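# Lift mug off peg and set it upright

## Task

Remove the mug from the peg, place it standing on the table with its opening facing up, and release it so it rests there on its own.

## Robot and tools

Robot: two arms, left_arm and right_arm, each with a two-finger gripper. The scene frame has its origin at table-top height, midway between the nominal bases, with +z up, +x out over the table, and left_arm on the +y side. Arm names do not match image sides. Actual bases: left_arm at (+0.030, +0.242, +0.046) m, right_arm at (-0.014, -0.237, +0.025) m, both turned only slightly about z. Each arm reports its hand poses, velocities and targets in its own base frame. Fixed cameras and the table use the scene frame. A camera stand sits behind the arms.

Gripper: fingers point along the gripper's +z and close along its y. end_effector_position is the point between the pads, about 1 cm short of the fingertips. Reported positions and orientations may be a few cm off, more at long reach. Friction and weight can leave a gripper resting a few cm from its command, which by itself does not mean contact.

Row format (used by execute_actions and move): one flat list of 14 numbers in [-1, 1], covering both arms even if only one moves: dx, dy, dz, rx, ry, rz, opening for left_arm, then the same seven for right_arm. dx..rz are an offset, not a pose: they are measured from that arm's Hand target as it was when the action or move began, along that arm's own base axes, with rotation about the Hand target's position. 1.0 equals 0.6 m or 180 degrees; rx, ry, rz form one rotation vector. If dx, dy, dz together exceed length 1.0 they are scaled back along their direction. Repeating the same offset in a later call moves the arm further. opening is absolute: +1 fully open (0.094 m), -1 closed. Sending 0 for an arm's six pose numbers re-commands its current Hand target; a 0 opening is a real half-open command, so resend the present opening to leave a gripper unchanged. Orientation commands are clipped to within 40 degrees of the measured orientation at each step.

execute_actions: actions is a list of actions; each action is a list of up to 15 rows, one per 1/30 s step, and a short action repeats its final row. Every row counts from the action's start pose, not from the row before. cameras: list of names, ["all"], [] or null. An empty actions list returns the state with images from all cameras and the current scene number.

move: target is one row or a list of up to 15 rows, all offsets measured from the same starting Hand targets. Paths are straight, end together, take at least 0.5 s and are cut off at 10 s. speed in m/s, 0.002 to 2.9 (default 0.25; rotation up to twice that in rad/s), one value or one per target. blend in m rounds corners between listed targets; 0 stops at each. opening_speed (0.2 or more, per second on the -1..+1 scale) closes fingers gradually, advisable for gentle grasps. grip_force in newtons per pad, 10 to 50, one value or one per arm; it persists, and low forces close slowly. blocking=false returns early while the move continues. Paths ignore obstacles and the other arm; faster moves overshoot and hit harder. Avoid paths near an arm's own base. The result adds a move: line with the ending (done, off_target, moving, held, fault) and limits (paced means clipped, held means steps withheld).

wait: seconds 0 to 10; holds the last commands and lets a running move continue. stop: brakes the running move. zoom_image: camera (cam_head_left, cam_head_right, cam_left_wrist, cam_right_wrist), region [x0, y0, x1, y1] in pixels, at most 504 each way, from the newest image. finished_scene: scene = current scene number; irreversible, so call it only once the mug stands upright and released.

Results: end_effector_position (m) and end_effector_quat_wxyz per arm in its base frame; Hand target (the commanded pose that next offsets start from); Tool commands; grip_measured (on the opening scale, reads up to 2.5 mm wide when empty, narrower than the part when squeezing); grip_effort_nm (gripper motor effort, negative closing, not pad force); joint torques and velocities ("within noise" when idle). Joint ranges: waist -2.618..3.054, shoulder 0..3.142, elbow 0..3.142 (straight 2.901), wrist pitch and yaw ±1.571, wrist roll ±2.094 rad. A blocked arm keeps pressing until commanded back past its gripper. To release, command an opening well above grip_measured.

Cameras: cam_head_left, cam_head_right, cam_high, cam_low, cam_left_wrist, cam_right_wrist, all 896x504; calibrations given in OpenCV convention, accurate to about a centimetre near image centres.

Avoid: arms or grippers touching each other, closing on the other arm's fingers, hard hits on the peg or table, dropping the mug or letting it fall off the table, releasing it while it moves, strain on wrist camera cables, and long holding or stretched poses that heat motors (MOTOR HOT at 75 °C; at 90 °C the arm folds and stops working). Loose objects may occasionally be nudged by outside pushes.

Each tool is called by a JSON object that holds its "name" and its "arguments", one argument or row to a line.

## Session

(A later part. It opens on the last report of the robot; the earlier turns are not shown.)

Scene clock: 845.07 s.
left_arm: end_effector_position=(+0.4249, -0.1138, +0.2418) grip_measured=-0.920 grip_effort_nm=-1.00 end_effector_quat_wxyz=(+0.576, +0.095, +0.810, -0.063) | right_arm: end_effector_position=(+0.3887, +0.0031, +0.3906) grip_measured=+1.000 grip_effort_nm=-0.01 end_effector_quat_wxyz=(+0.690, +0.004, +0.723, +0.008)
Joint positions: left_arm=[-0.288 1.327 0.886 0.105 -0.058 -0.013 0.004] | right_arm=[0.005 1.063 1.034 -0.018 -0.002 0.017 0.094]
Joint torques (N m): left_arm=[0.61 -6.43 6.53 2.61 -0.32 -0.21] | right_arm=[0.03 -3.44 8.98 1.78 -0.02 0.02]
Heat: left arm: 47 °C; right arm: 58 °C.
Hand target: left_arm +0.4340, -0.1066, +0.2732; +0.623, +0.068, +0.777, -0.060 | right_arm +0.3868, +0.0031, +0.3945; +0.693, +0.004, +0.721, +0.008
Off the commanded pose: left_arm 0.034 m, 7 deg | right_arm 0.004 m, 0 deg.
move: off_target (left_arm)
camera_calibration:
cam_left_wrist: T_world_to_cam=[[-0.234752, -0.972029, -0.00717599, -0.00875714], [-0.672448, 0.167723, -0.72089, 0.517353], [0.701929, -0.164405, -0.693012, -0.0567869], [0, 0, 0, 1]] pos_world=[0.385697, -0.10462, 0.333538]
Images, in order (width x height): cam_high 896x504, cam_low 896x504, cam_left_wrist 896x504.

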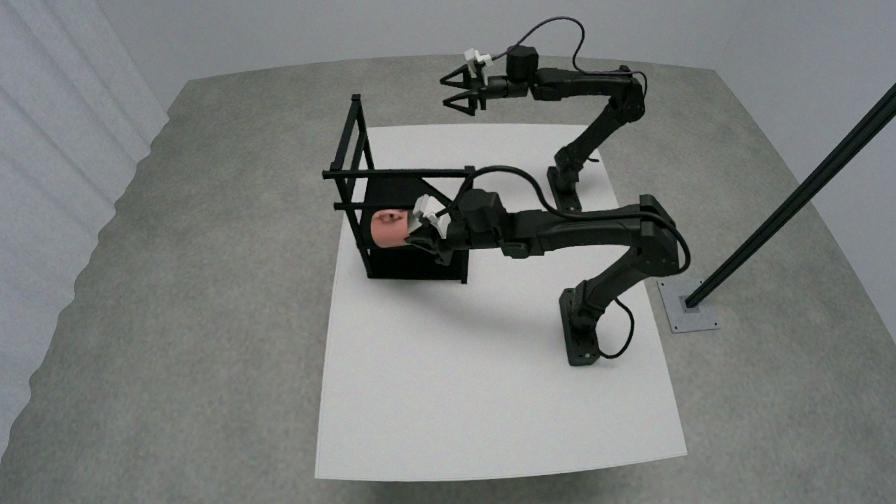

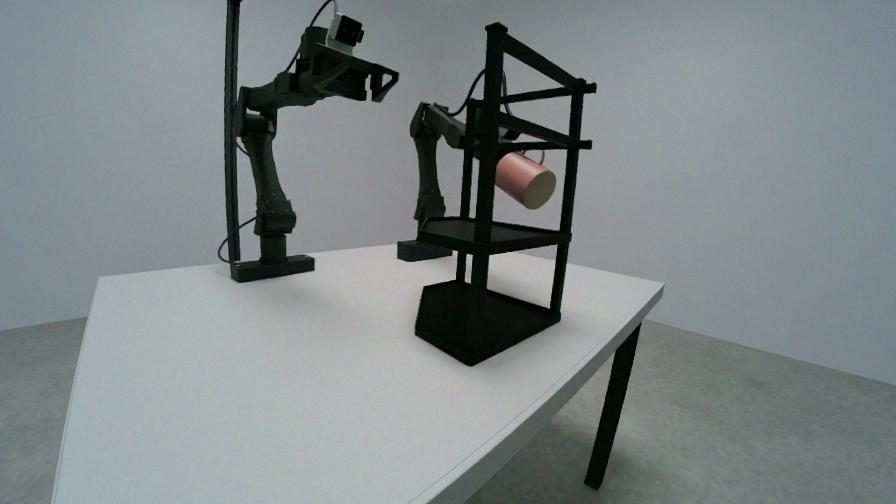

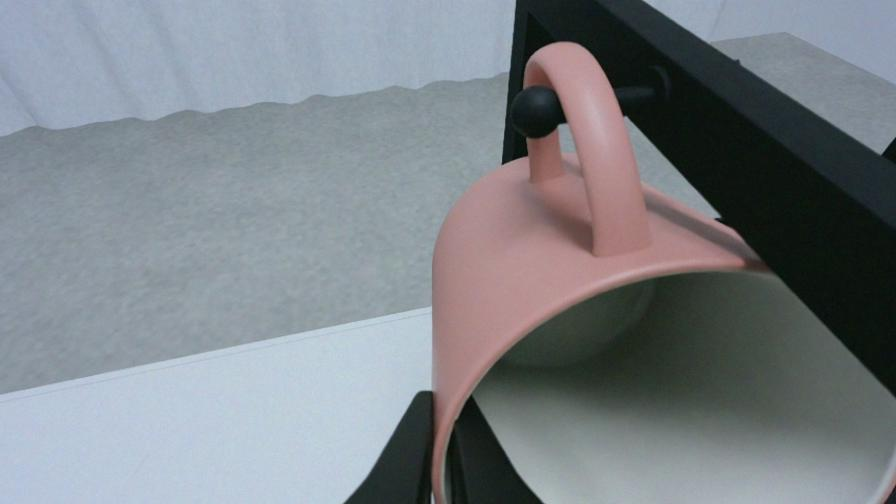

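{"name": "move", "arguments": {
  "target": [0, 0.0083, 0.015, 0, 0, 0, -1, 0, 0, 0, 0, 0, 0, 1],
  "speed": 0.05,
  "cameras": ["cam_left_wrist", "cam_high", "cam_low"]
}}

{"name": "zoom_image", "arguments": {
  "camera": "cam_left_wrist",
  "region": [490, 30, 690, 230]
}}

Scene clock: 885.90 s.
left_arm: end_effector_position=(+0.4250, -0.1135, +0.2416) grip_measured=-0.920 grip_effort_nm=-1.00 end_effector_quat_wxyz=(+0.575, +0.096, +0.810, -0.066) | right_arm: end_effector_position=(+0.3887, +0.0031, +0.3906) grip_measured=+1.000 grip_effort_nm=-0.01 end_effector_quat_wxyz=(+0.690, +0.004, +0.723, +0.008)
Joint positions: left_arm=[-0.283 1.327 0.886 0.104 -0.048 -0.013 0.004] | right_arm=[0.005 1.063 1.034 -0.018 -0.002 0.017 0.094]
Joint torques (N m): left_arm=[1.46 -7.64 8.31 2.29 -0.3 -0.15] | right_arm=[-0.12 -3.6 9.07 1.78 -0.01 -0.06]
Heat: left arm: 53 °C; right arm: 58 °C.
Hand target: left_arm +0.4340, -0.1014, +0.2822; +0.623, +0.068, +0.777, -0.060 | right_arm +0.3868, +0.0031, +0.3945; +0.693, +0.004, +0.721, +0.008
Off the commanded pose: left_arm 0.043 m, 7 deg | right_arm 0.004 m, 0 deg.
move: off_target (left_arm)
camera_calibration:
cam_left_wrist: T_world_to_cam=[[-0.239474, -0.970895, -0.00379252, -0.00720156], [-0.672568, 0.168705, -0.720549, 0.517334], [0.700218, -0.170002, -0.693394, -0.0566782], [0, 0, 0, 1]] pos_world=[0.385905, -0.103904, 0.333437]
Images, in order (width x height): cam_high 896x504, cam_low 896x504, cam_left_wrist 896x504.

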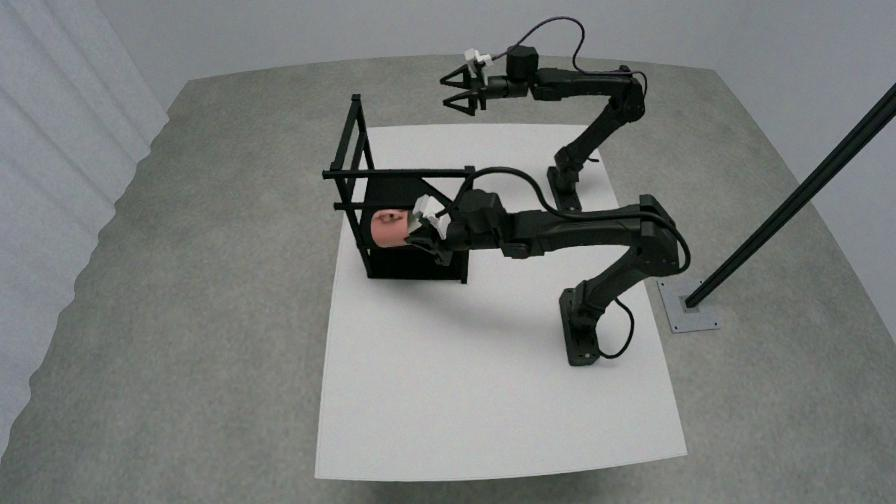

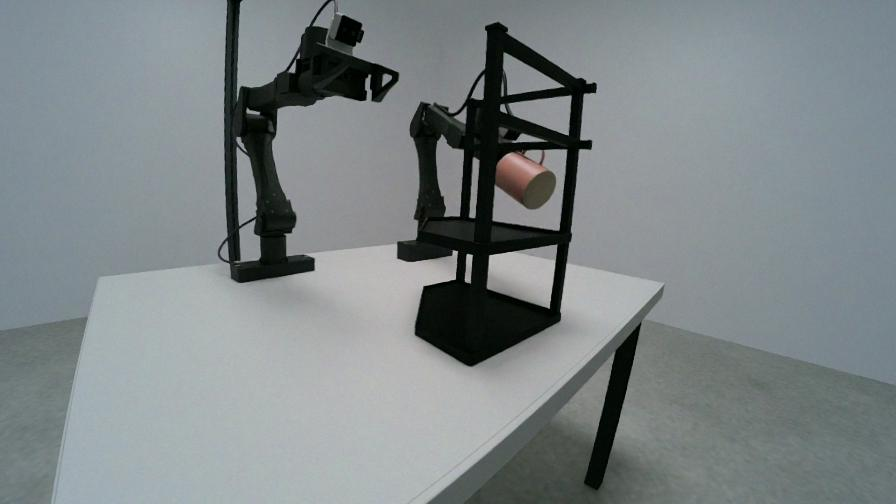

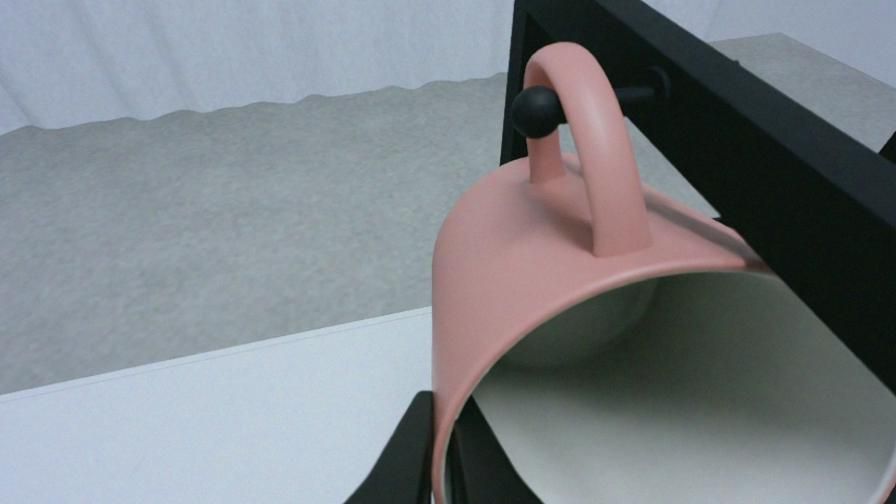

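Scaled by 2.520 from the camera's 896x504 image, which has a finer 1280x720 frame.

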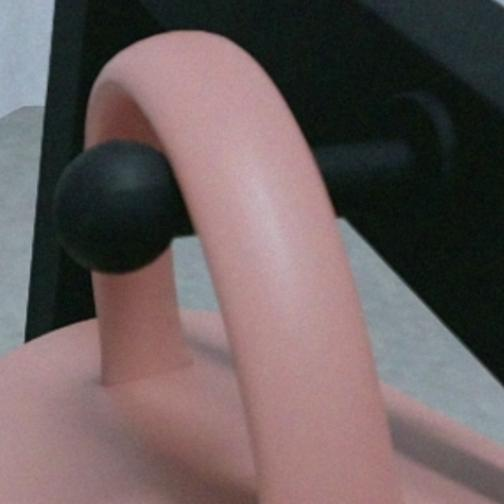

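{"name": "move", "arguments": {
  "target": [0, 0.005, 0.0133, 0, 0, 0, -1, 0, 0, 0, 0, 0, 0, 1],
  "speed": 0.05,
  "cameras": ["cam_left_wrist", "cam_high", "cam_low"]
}}

{"name": "zoom_image", "arguments": {
  "camera": "cam_left_wrist",
  "region": [490, 30, 690, 230]
}}

Scene clock: 903.40 s.
left_arm: end_effector_position=(+0.4248, -0.1131, +0.2417) grip_measured=-0.920 grip_effort_nm=-1.00 end_effector_quat_wxyz=(+0.570, +0.099, +0.812, -0.069) | right_arm: end_effector_position=(+0.3887, +0.0031, +0.3906) grip_measured=+1.000 grip_effort_nm=-0.01 end_effector_quat_wxyz=(+0.690, +0.004, +0.723, +0.008)
Joint positions: left_arm=[-0.275 1.327 0.896 0.085 -0.031 -0.01 0.004] | right_arm=[0.005 1.063 1.034 -0.018 -0.002 0.017 0.094]
Joint torques (N m): left_arm=[1.74 -8.57 9.39 2.19 -0.34 -0.12] | right_arm=[-0.01 -3.41 9.06 1.81 -0.01 0.01]
Heat: left arm: 53 °C; right arm: 58 °C.
Hand target: left_arm +0.4340, -0.0985, +0.2902; +0.623, +0.068, +0.777, -0.060 | right_arm +0.3868, +0.0031, +0.3945; +0.693, +0.004, +0.721, +0.008
Off the commanded pose: left_arm 0.052 m, 8 deg | right_arm 0.004 m, 0 deg.
move: off_target (left_arm)
camera_calibration:
cam_left_wrist: T_world_to_cam=[[-0.248491, -0.968634, -0.000548903, -0.00357026], [-0.678634, 0.1745, -0.713447, 0.518631], [0.691164, -0.176913, -0.700709, -0.0516064], [0, 0, 0, 1]] pos_world=[0.386742, -0.103089, 0.333852]
Images, in order (width x height): cam_high 896x504, cam_low 896x504, cam_left_wrist 896x504.

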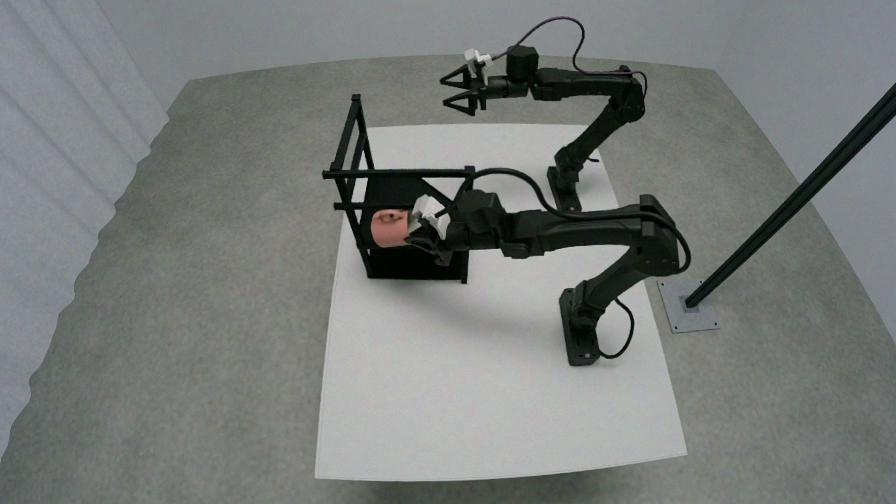

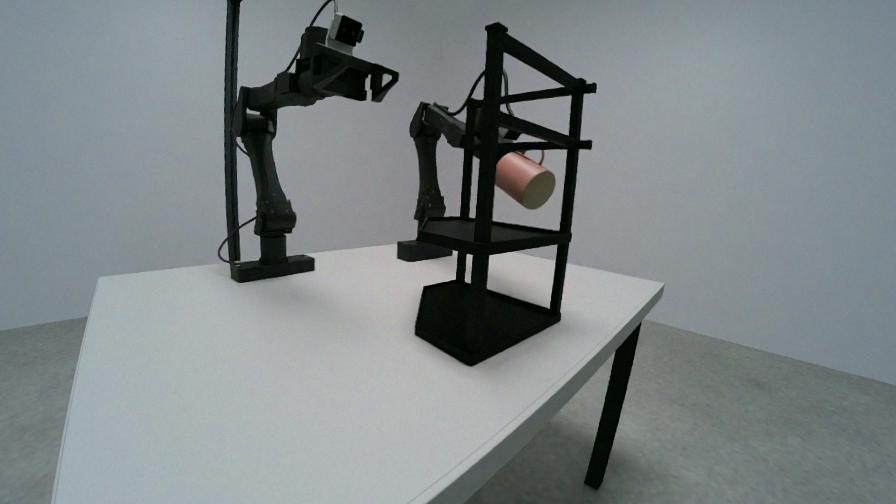

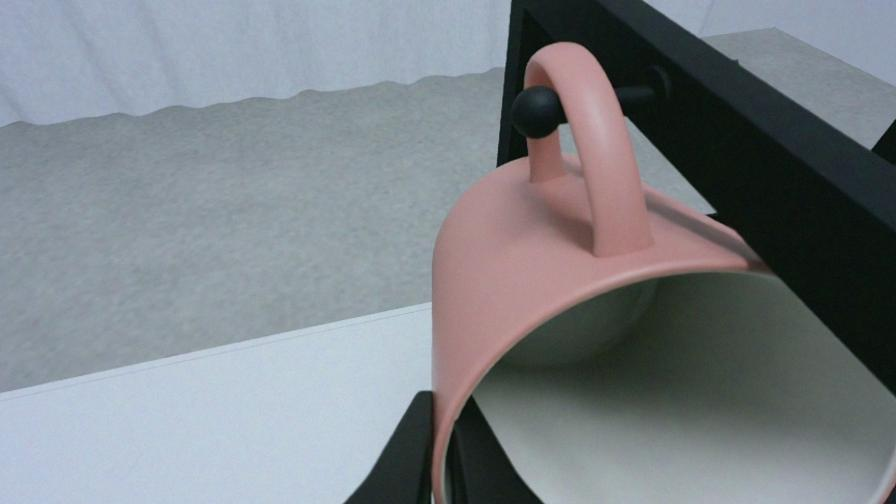

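Scaled by 2.520 from the camera's 896x504 image, which has a finer 1280x720 frame.

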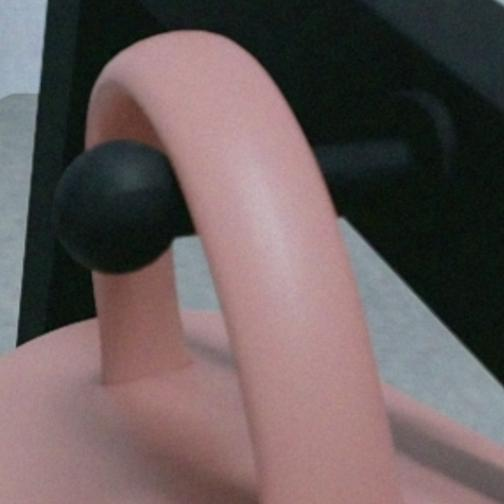

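{"name": "move", "arguments": {
  "target": [0, 0.003, 0.0117, 0, 0, 0, -1, 0, 0, 0, 0, 0, 0, 1],
  "speed": 0.04,
  "cameras": ["cam_left_wrist", "cam_high", "cam_low"]
}}

{"name": "zoom_image", "arguments": {
  "camera": "cam_left_wrist",
  "region": [490, 30, 690, 230]
}}

Scene clock: 944.40 s.
left_arm: end_effector_position=(+0.4229, -0.1122, +0.2428) grip_measured=-0.920 grip_effort_nm=-1.00 end_effector_quat_wxyz=(+0.562, +0.102, +0.818, -0.070) | right_arm: end_effector_position=(+0.3887, +0.0031, +0.3906) grip_measured=+1.000 grip_effort_nm=-0.01 end_effector_quat_wxyz=(+0.690, +0.004, +0.723, +0.008)
Joint positions: left_arm=[-0.27 1.321 0.914 0.042 -0.021 -0.007 0.004] | right_arm=[0.005 1.063 1.034 -0.018 -0.002 0.017 0.094]
Joint torques (N m): left_arm=[1.81 -8.92 9.69 2.31 -0.4 -0.19] | right_arm=[0.1 -3.47 9.2 1.82 -0.02 0.04]
Heat: left arm: 52 °C; right arm: 58 °C.
Hand target: left_arm +0.4340, -0.0967, +0.2973; +0.623, +0.068, +0.777, -0.060 | right_arm +0.3868, +0.0031, +0.3945; +0.693, +0.004, +0.721, +0.008
Off the commanded pose: left_arm 0.058 m, 9 deg | right_arm 0.004 m, 0 deg.
move: off_target (left_arm)
camera_calibration:
cam_left_wrist: T_world_to_cam=[[-0.25371, -0.96728, -0.000240121, -0.000853628], [-0.69079, 0.181363, -0.699941, 0.520655], [0.677083, -0.177416, -0.714201, -0.0402477], [0, 0, 0, 1]] pos_world=[0.386697, -0.102394, 0.335682]
Images, in order (width x height): cam_high 896x504, cam_low 896x504, cam_left_wrist 896x504.

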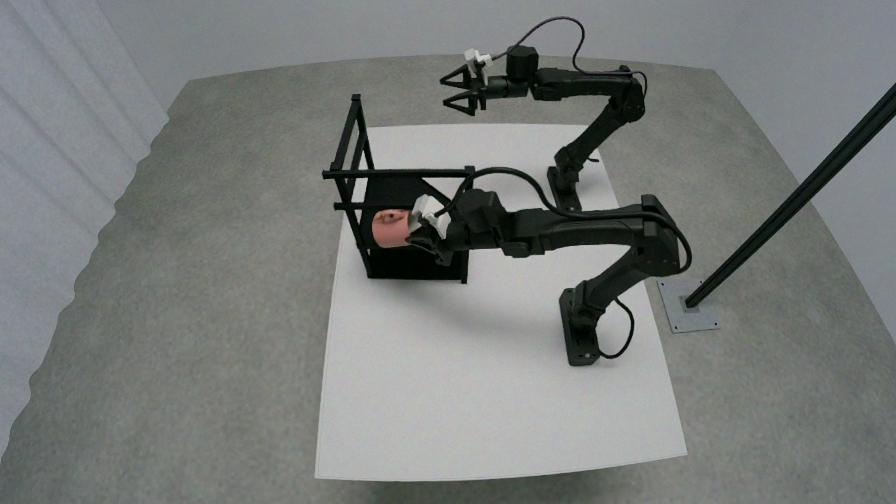

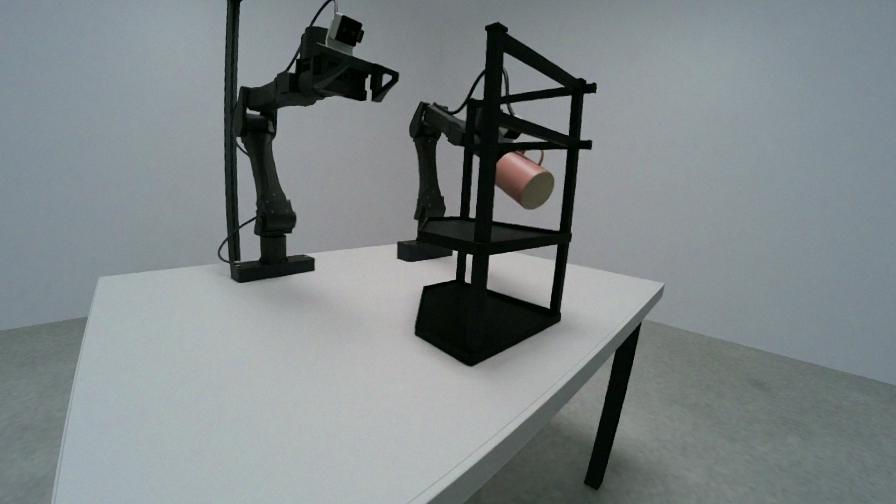

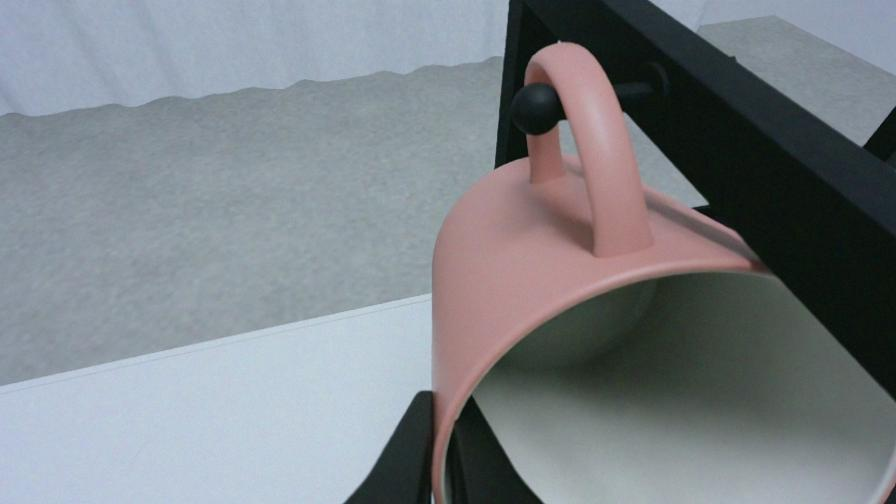

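Scaled by 2.520 from the camera's 896x504 image, which has a finer 1280x720 frame.

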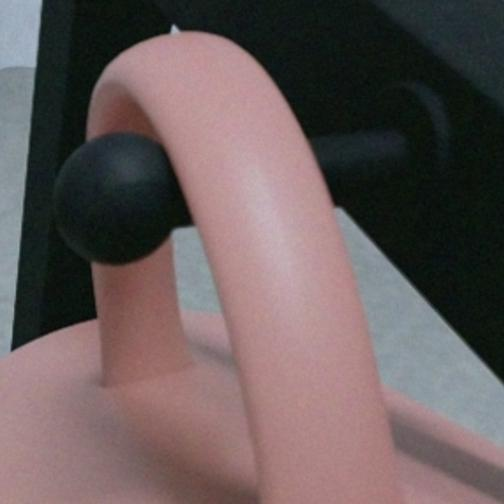

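{"name": "move", "arguments": {
  "target": [0.003, 0, 0.0133, -0.0028, -0.0164, 0, -1, 0, 0, 0, 0, 0, 0, 1],
  "speed": 0.04,
  "cameras": ["cam_left_wrist", "cam_high", "cam_low"]
}}

{"name": "zoom_image", "arguments": {
  "camera": "cam_left_wrist",
  "region": [490, 30, 690, 230]
}}

Scene clock: 960.23 s.
left_arm: end_effector_position=(+0.4233, -0.0973, +0.2419) grip_measured=-0.920 grip_effort_nm=-1.00 end_effector_quat_wxyz=(+0.560, +0.085, +0.823, -0.050) | right_arm: end_effector_position=(+0.3887, +0.0031, +0.3906) grip_measured=+1.000 grip_effort_nm=-0.01 end_effector_quat_wxyz=(+0.690, +0.004, +0.723, +0.008)
Joint positions: left_arm=[-0.251 1.312 0.914 0.02 -0.054 -0.007 0.004] | right_arm=[0.005 1.063 1.034 -0.018 -0.002 0.017 0.094]
Joint torques (N m): left_arm=[0.47 -8.99 8.03 3.01 -0.05 -0.13] | right_arm=[-0.13 -3.77 9.13 1.79 0.01 -0.02]
Heat: left arm: 53 °C; right arm: 58 °C.
Hand target: left_arm +0.4358, -0.0966, +0.3052; +0.643, +0.067, +0.760, -0.062 | right_arm +0.3868, +0.0031, +0.3945; +0.693, +0.004, +0.721, +0.008
Off the commanded pose: left_arm 0.065 m, 12 deg | right_arm 0.004 m, 0 deg.
move: off_target (left_arm)
camera_calibration:
cam_left_wrist: T_world_to_cam=[[-0.204707, -0.978741, -0.0126537, -0.00523587], [-0.705102, 0.156417, -0.691639, 0.519173], [0.678915, -0.132661, -0.722133, -0.0329705], [0, 0, 0, 1]] pos_world=[0.387383, -0.0907059, 0.335205]
Images, in order (width x height): cam_high 896x504, cam_low 896x504, cam_left_wrist 896x504.

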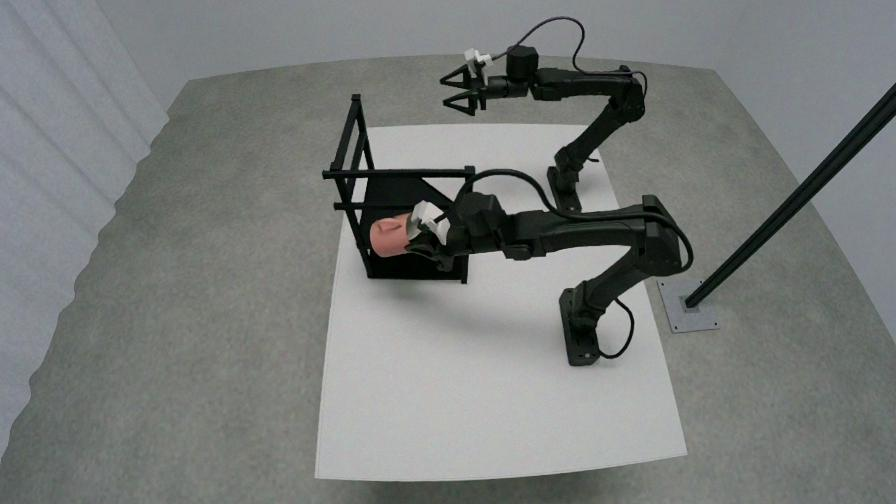

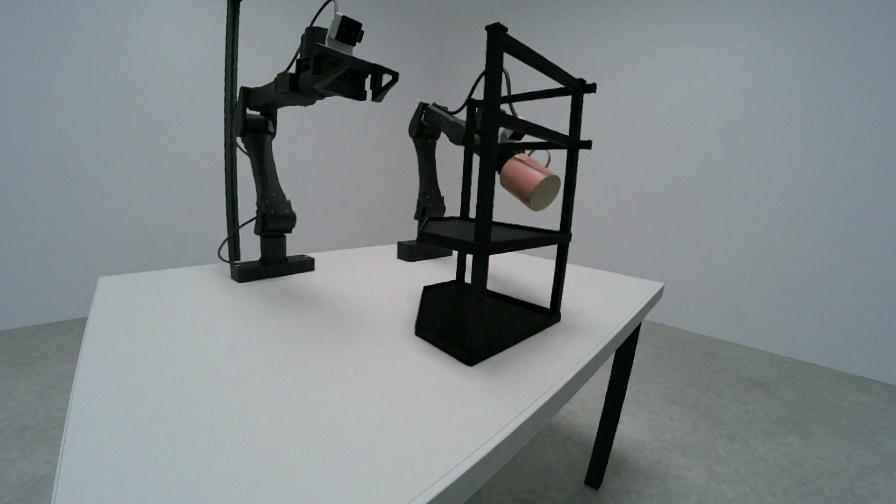

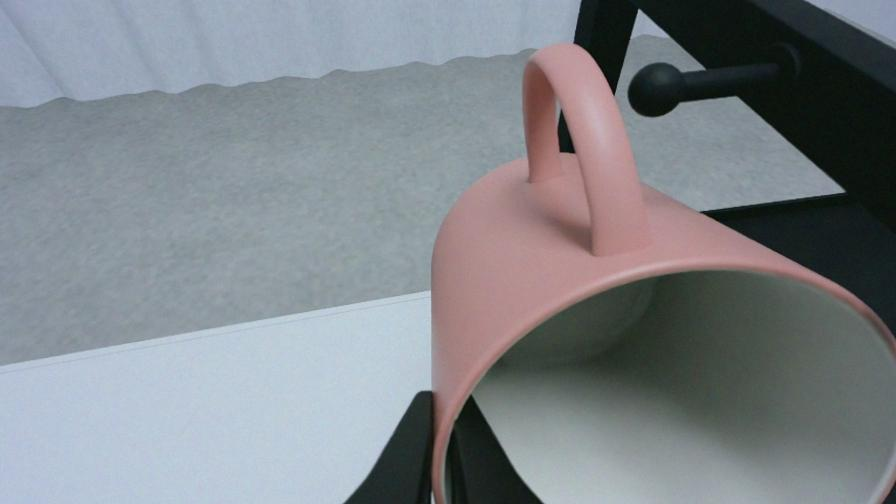

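Scaled by 2.520 from the camera's 896x504 image, which has a finer 1280x720 frame.

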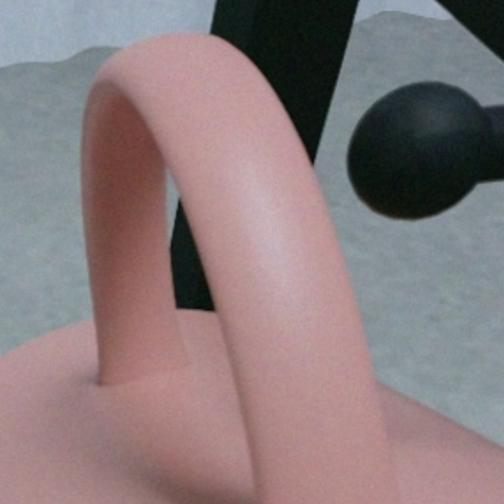

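{"name": "move", "arguments": {
  "target": [0, 0.15, -0.055, 0, 0, 0, -1, 0, 0, 0, 0, 0, 0, 1],
  "speed": 0.12,
  "cameras": ["cam_left_wrist", "cam_high", "cam_low"]
}}

Scene clock: 980.07 s.
left_arm: end_effector_position=(+0.4225, -0.0057, +0.2266) grip_measured=-0.920 grip_effort_nm=-1.00 end_effector_quat_wxyz=(+0.576, +0.057, +0.813, -0.064) | right_arm: end_effector_position=(+0.3887, +0.0031, +0.3906) grip_measured=+1.000 grip_effort_nm=-0.01 end_effector_quat_wxyz=(+0.690, +0.004, +0.723, +0.008)
Joint positions: left_arm=[0.093 1.285 0.796 0.141 0.259 0.051 0.004] | right_arm=[0.005 1.063 1.034 -0.018 -0.002 0.017 0.094]
Joint torques (N m): left_arm=[0.17 -5.91 7.15 3 0.26 -0.07] | right_arm=[-0.03 -3.59 8.98 1.79 0.08 0.01]
Heat: left arm: 58 °C; right arm: 58 °C.
Hand target: left_arm +0.4359, -0.0067, +0.2722; +0.643, +0.067, +0.760, -0.062 | right_arm +0.3868, +0.0031, +0.3945; +0.693, +0.004, +0.721, +0.008
Off the commanded pose: left_arm 0.048 m, 10 deg | right_arm 0.004 m, 0 deg.
move: off_target (left_arm)
camera_calibration:
cam_left_wrist: T_world_to_cam=[[-0.174395, -0.983895, 0.0392162, 0.0594248], [-0.68671, 0.0929829, -0.72096, 0.492279], [0.705702, -0.152662, -0.691866, -0.049675], [0, 0, 0, 1]] pos_world=[0.383472, 0.00511073, 0.318214]
Images, in order (width x height): cam_high 896x504, cam_low 896x504, cam_left_wrist 896x504.

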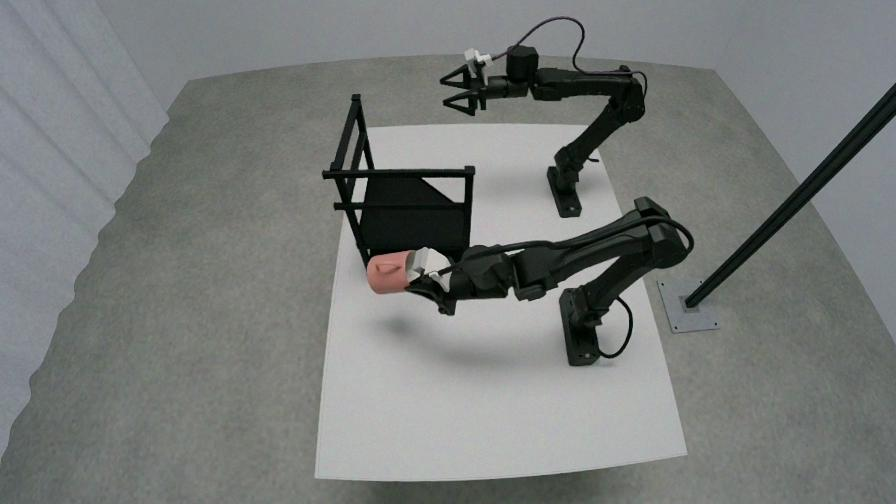

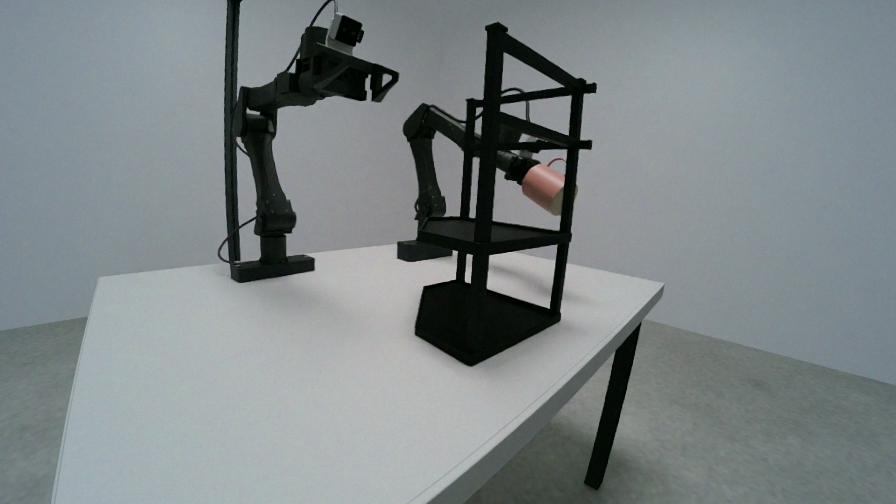

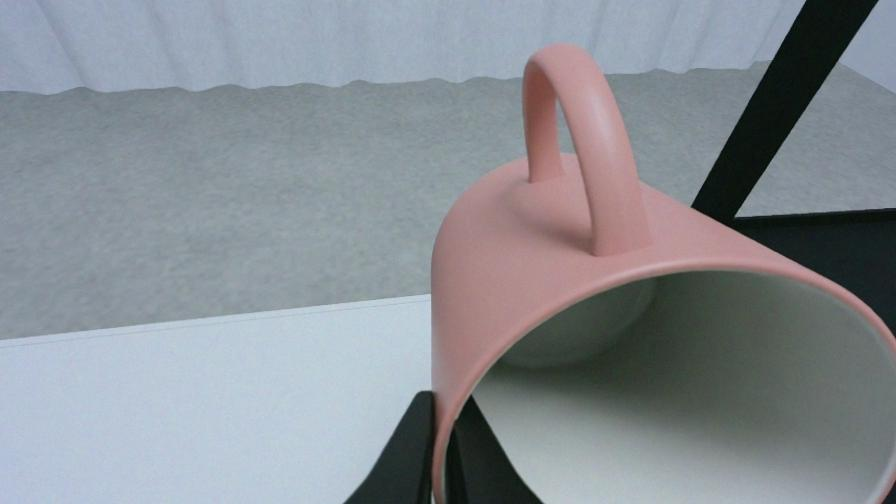

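{"name": "move", "arguments": {
  "target": [-0.1098, 0.0945, -0.137, 0.0366, 0.4177, 0.0473, -1, 0, 0, 0, 0, 0, 0, 1],
  "speed": 0.3,
  "cameras": ["all"]
}}

Scene clock: 1013.70 s.
left_arm: end_effector_position=(+0.3646, +0.0480, +0.1801) grip_measured=-0.920 grip_effort_nm=-1.00 end_effector_quat_wxyz=(+0.029, +0.003, +1.000, -0.003) | right_arm: end_effector_position=(+0.3887, +0.0031, +0.3905) grip_measured=+1.000 grip_effort_nm=-0.01 end_effector_quat_wxyz=(+0.690, +0.004, +0.723, +0.008)
Joint positions: left_arm=[0.135 1.916 1.929 -1.527 0.014 0.141 0.004] | right_arm=[0.005 1.063 1.034 -0.018 -0.002 0.017 0.094]
Joint torques (N m): left_arm=[0.57 -8.75 7.97 0.24 0.11 -0.07] | right_arm=[0.03 -3.54 8.92 1.78 0.03 0.02]
Heat: left arm: 55 °C; right arm: 58 °C.
Hand target: left_arm +0.3700, +0.0500, +0.1900; +0.045, -0.003, +0.999, -0.004 | right_arm +0.3868, +0.0031, +0.3944; +0.693, +0.004, +0.721, +0.008
Off the commanded pose: left_arm 0.011 m, 2 deg | right_arm 0.004 m, 0 deg.
move: off_target (left_arm)
camera_calibration:
cam_left_wrist: T_world_to_cam=[[-0.00903299, -0.999862, 0.0139115, 0.0491416], [-0.931813, 0.0134645, 0.362689, 0.31196], [-0.362827, -0.00968676, -0.931806, 0.393204], [0, 0, 0, 1]] pos_world=[0.433797, 0.0487433, 0.252562]
cam_right_wrist: T_world_to_cam=[[0.00489247, -0.99957, 0.0289276, -0.0133801], [-0.446941, -0.0280636, -0.894123, 0.561602], [0.89455, -0.00855447, -0.446886, -0.0873903], [0, 0, 0, 1]] pos_world=[0.329243, 0.0016387, 0.463475]

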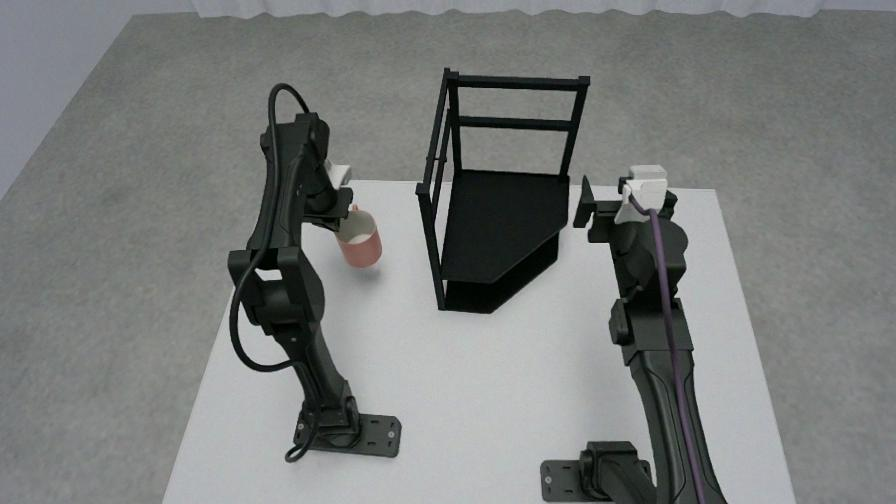

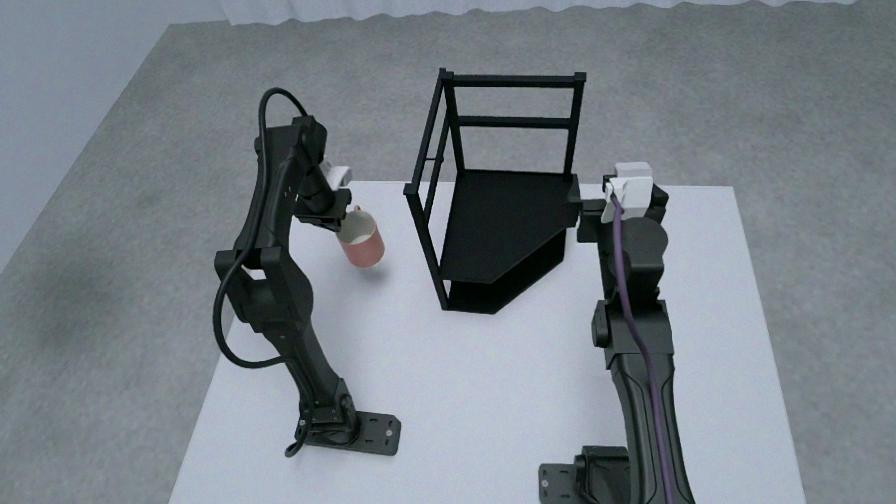

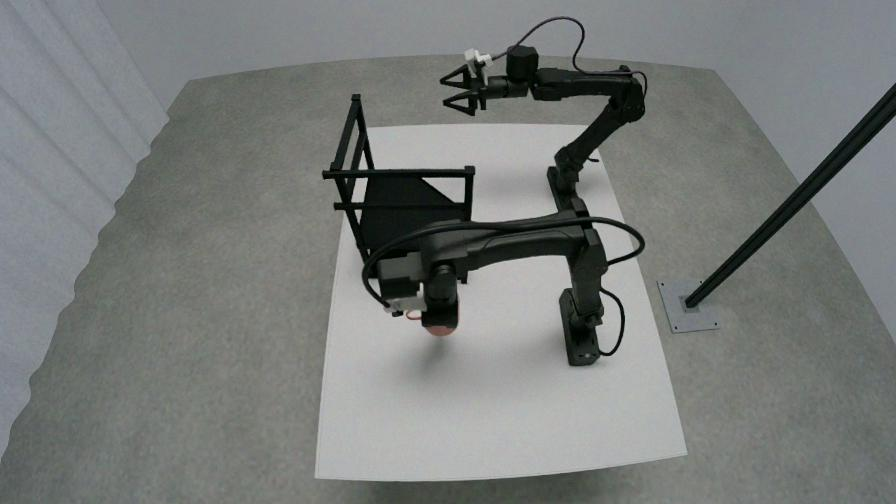

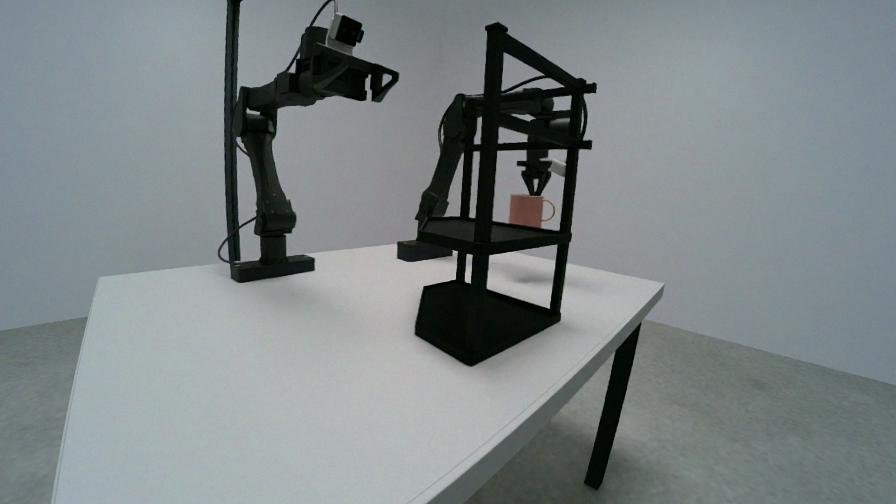

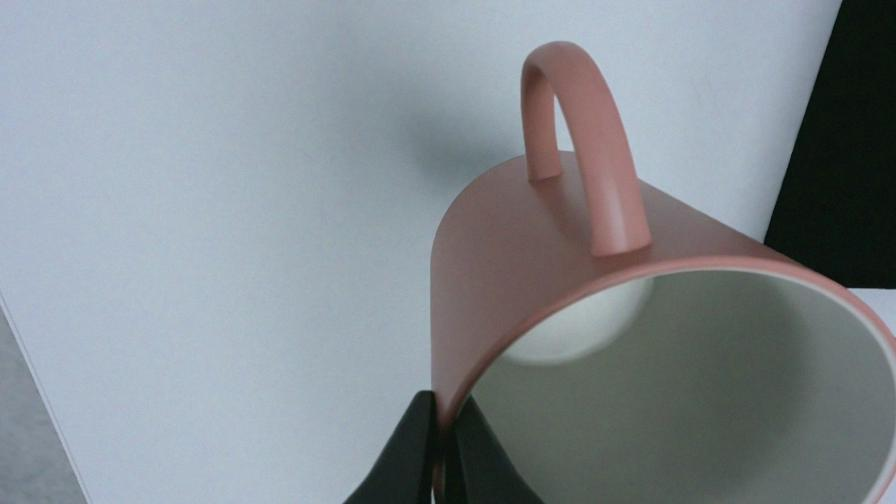

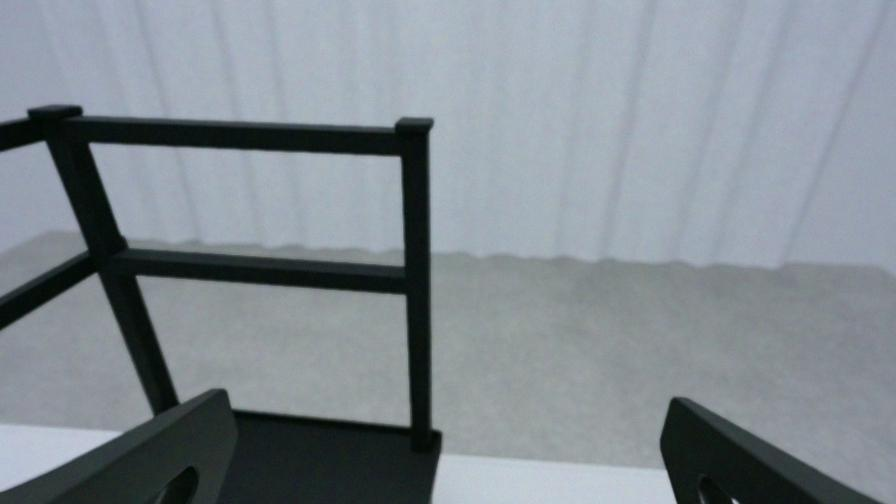

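{"name": "zoom_image", "arguments": {
  "camera": "cam_low",
  "region": [490, 150, 590, 250]
}}

{"name": "zoom_image", "arguments": {
  "camera": "cam_head_left",
  "region": [300, 180, 400, 280]
}}

Scaled by 5.040 from the camera's 896x504 image, which has a finer 1280x720 frame.

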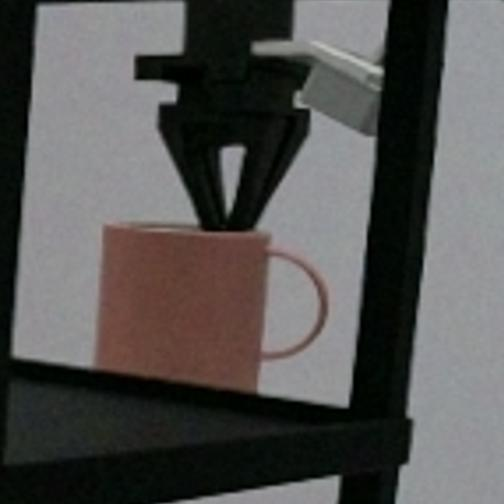

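Scaled by 5.040 from the camera's 896x504 image, which has a finer 1280x720 frame.

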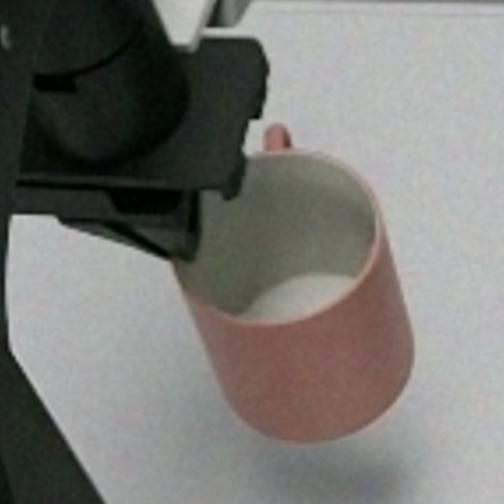

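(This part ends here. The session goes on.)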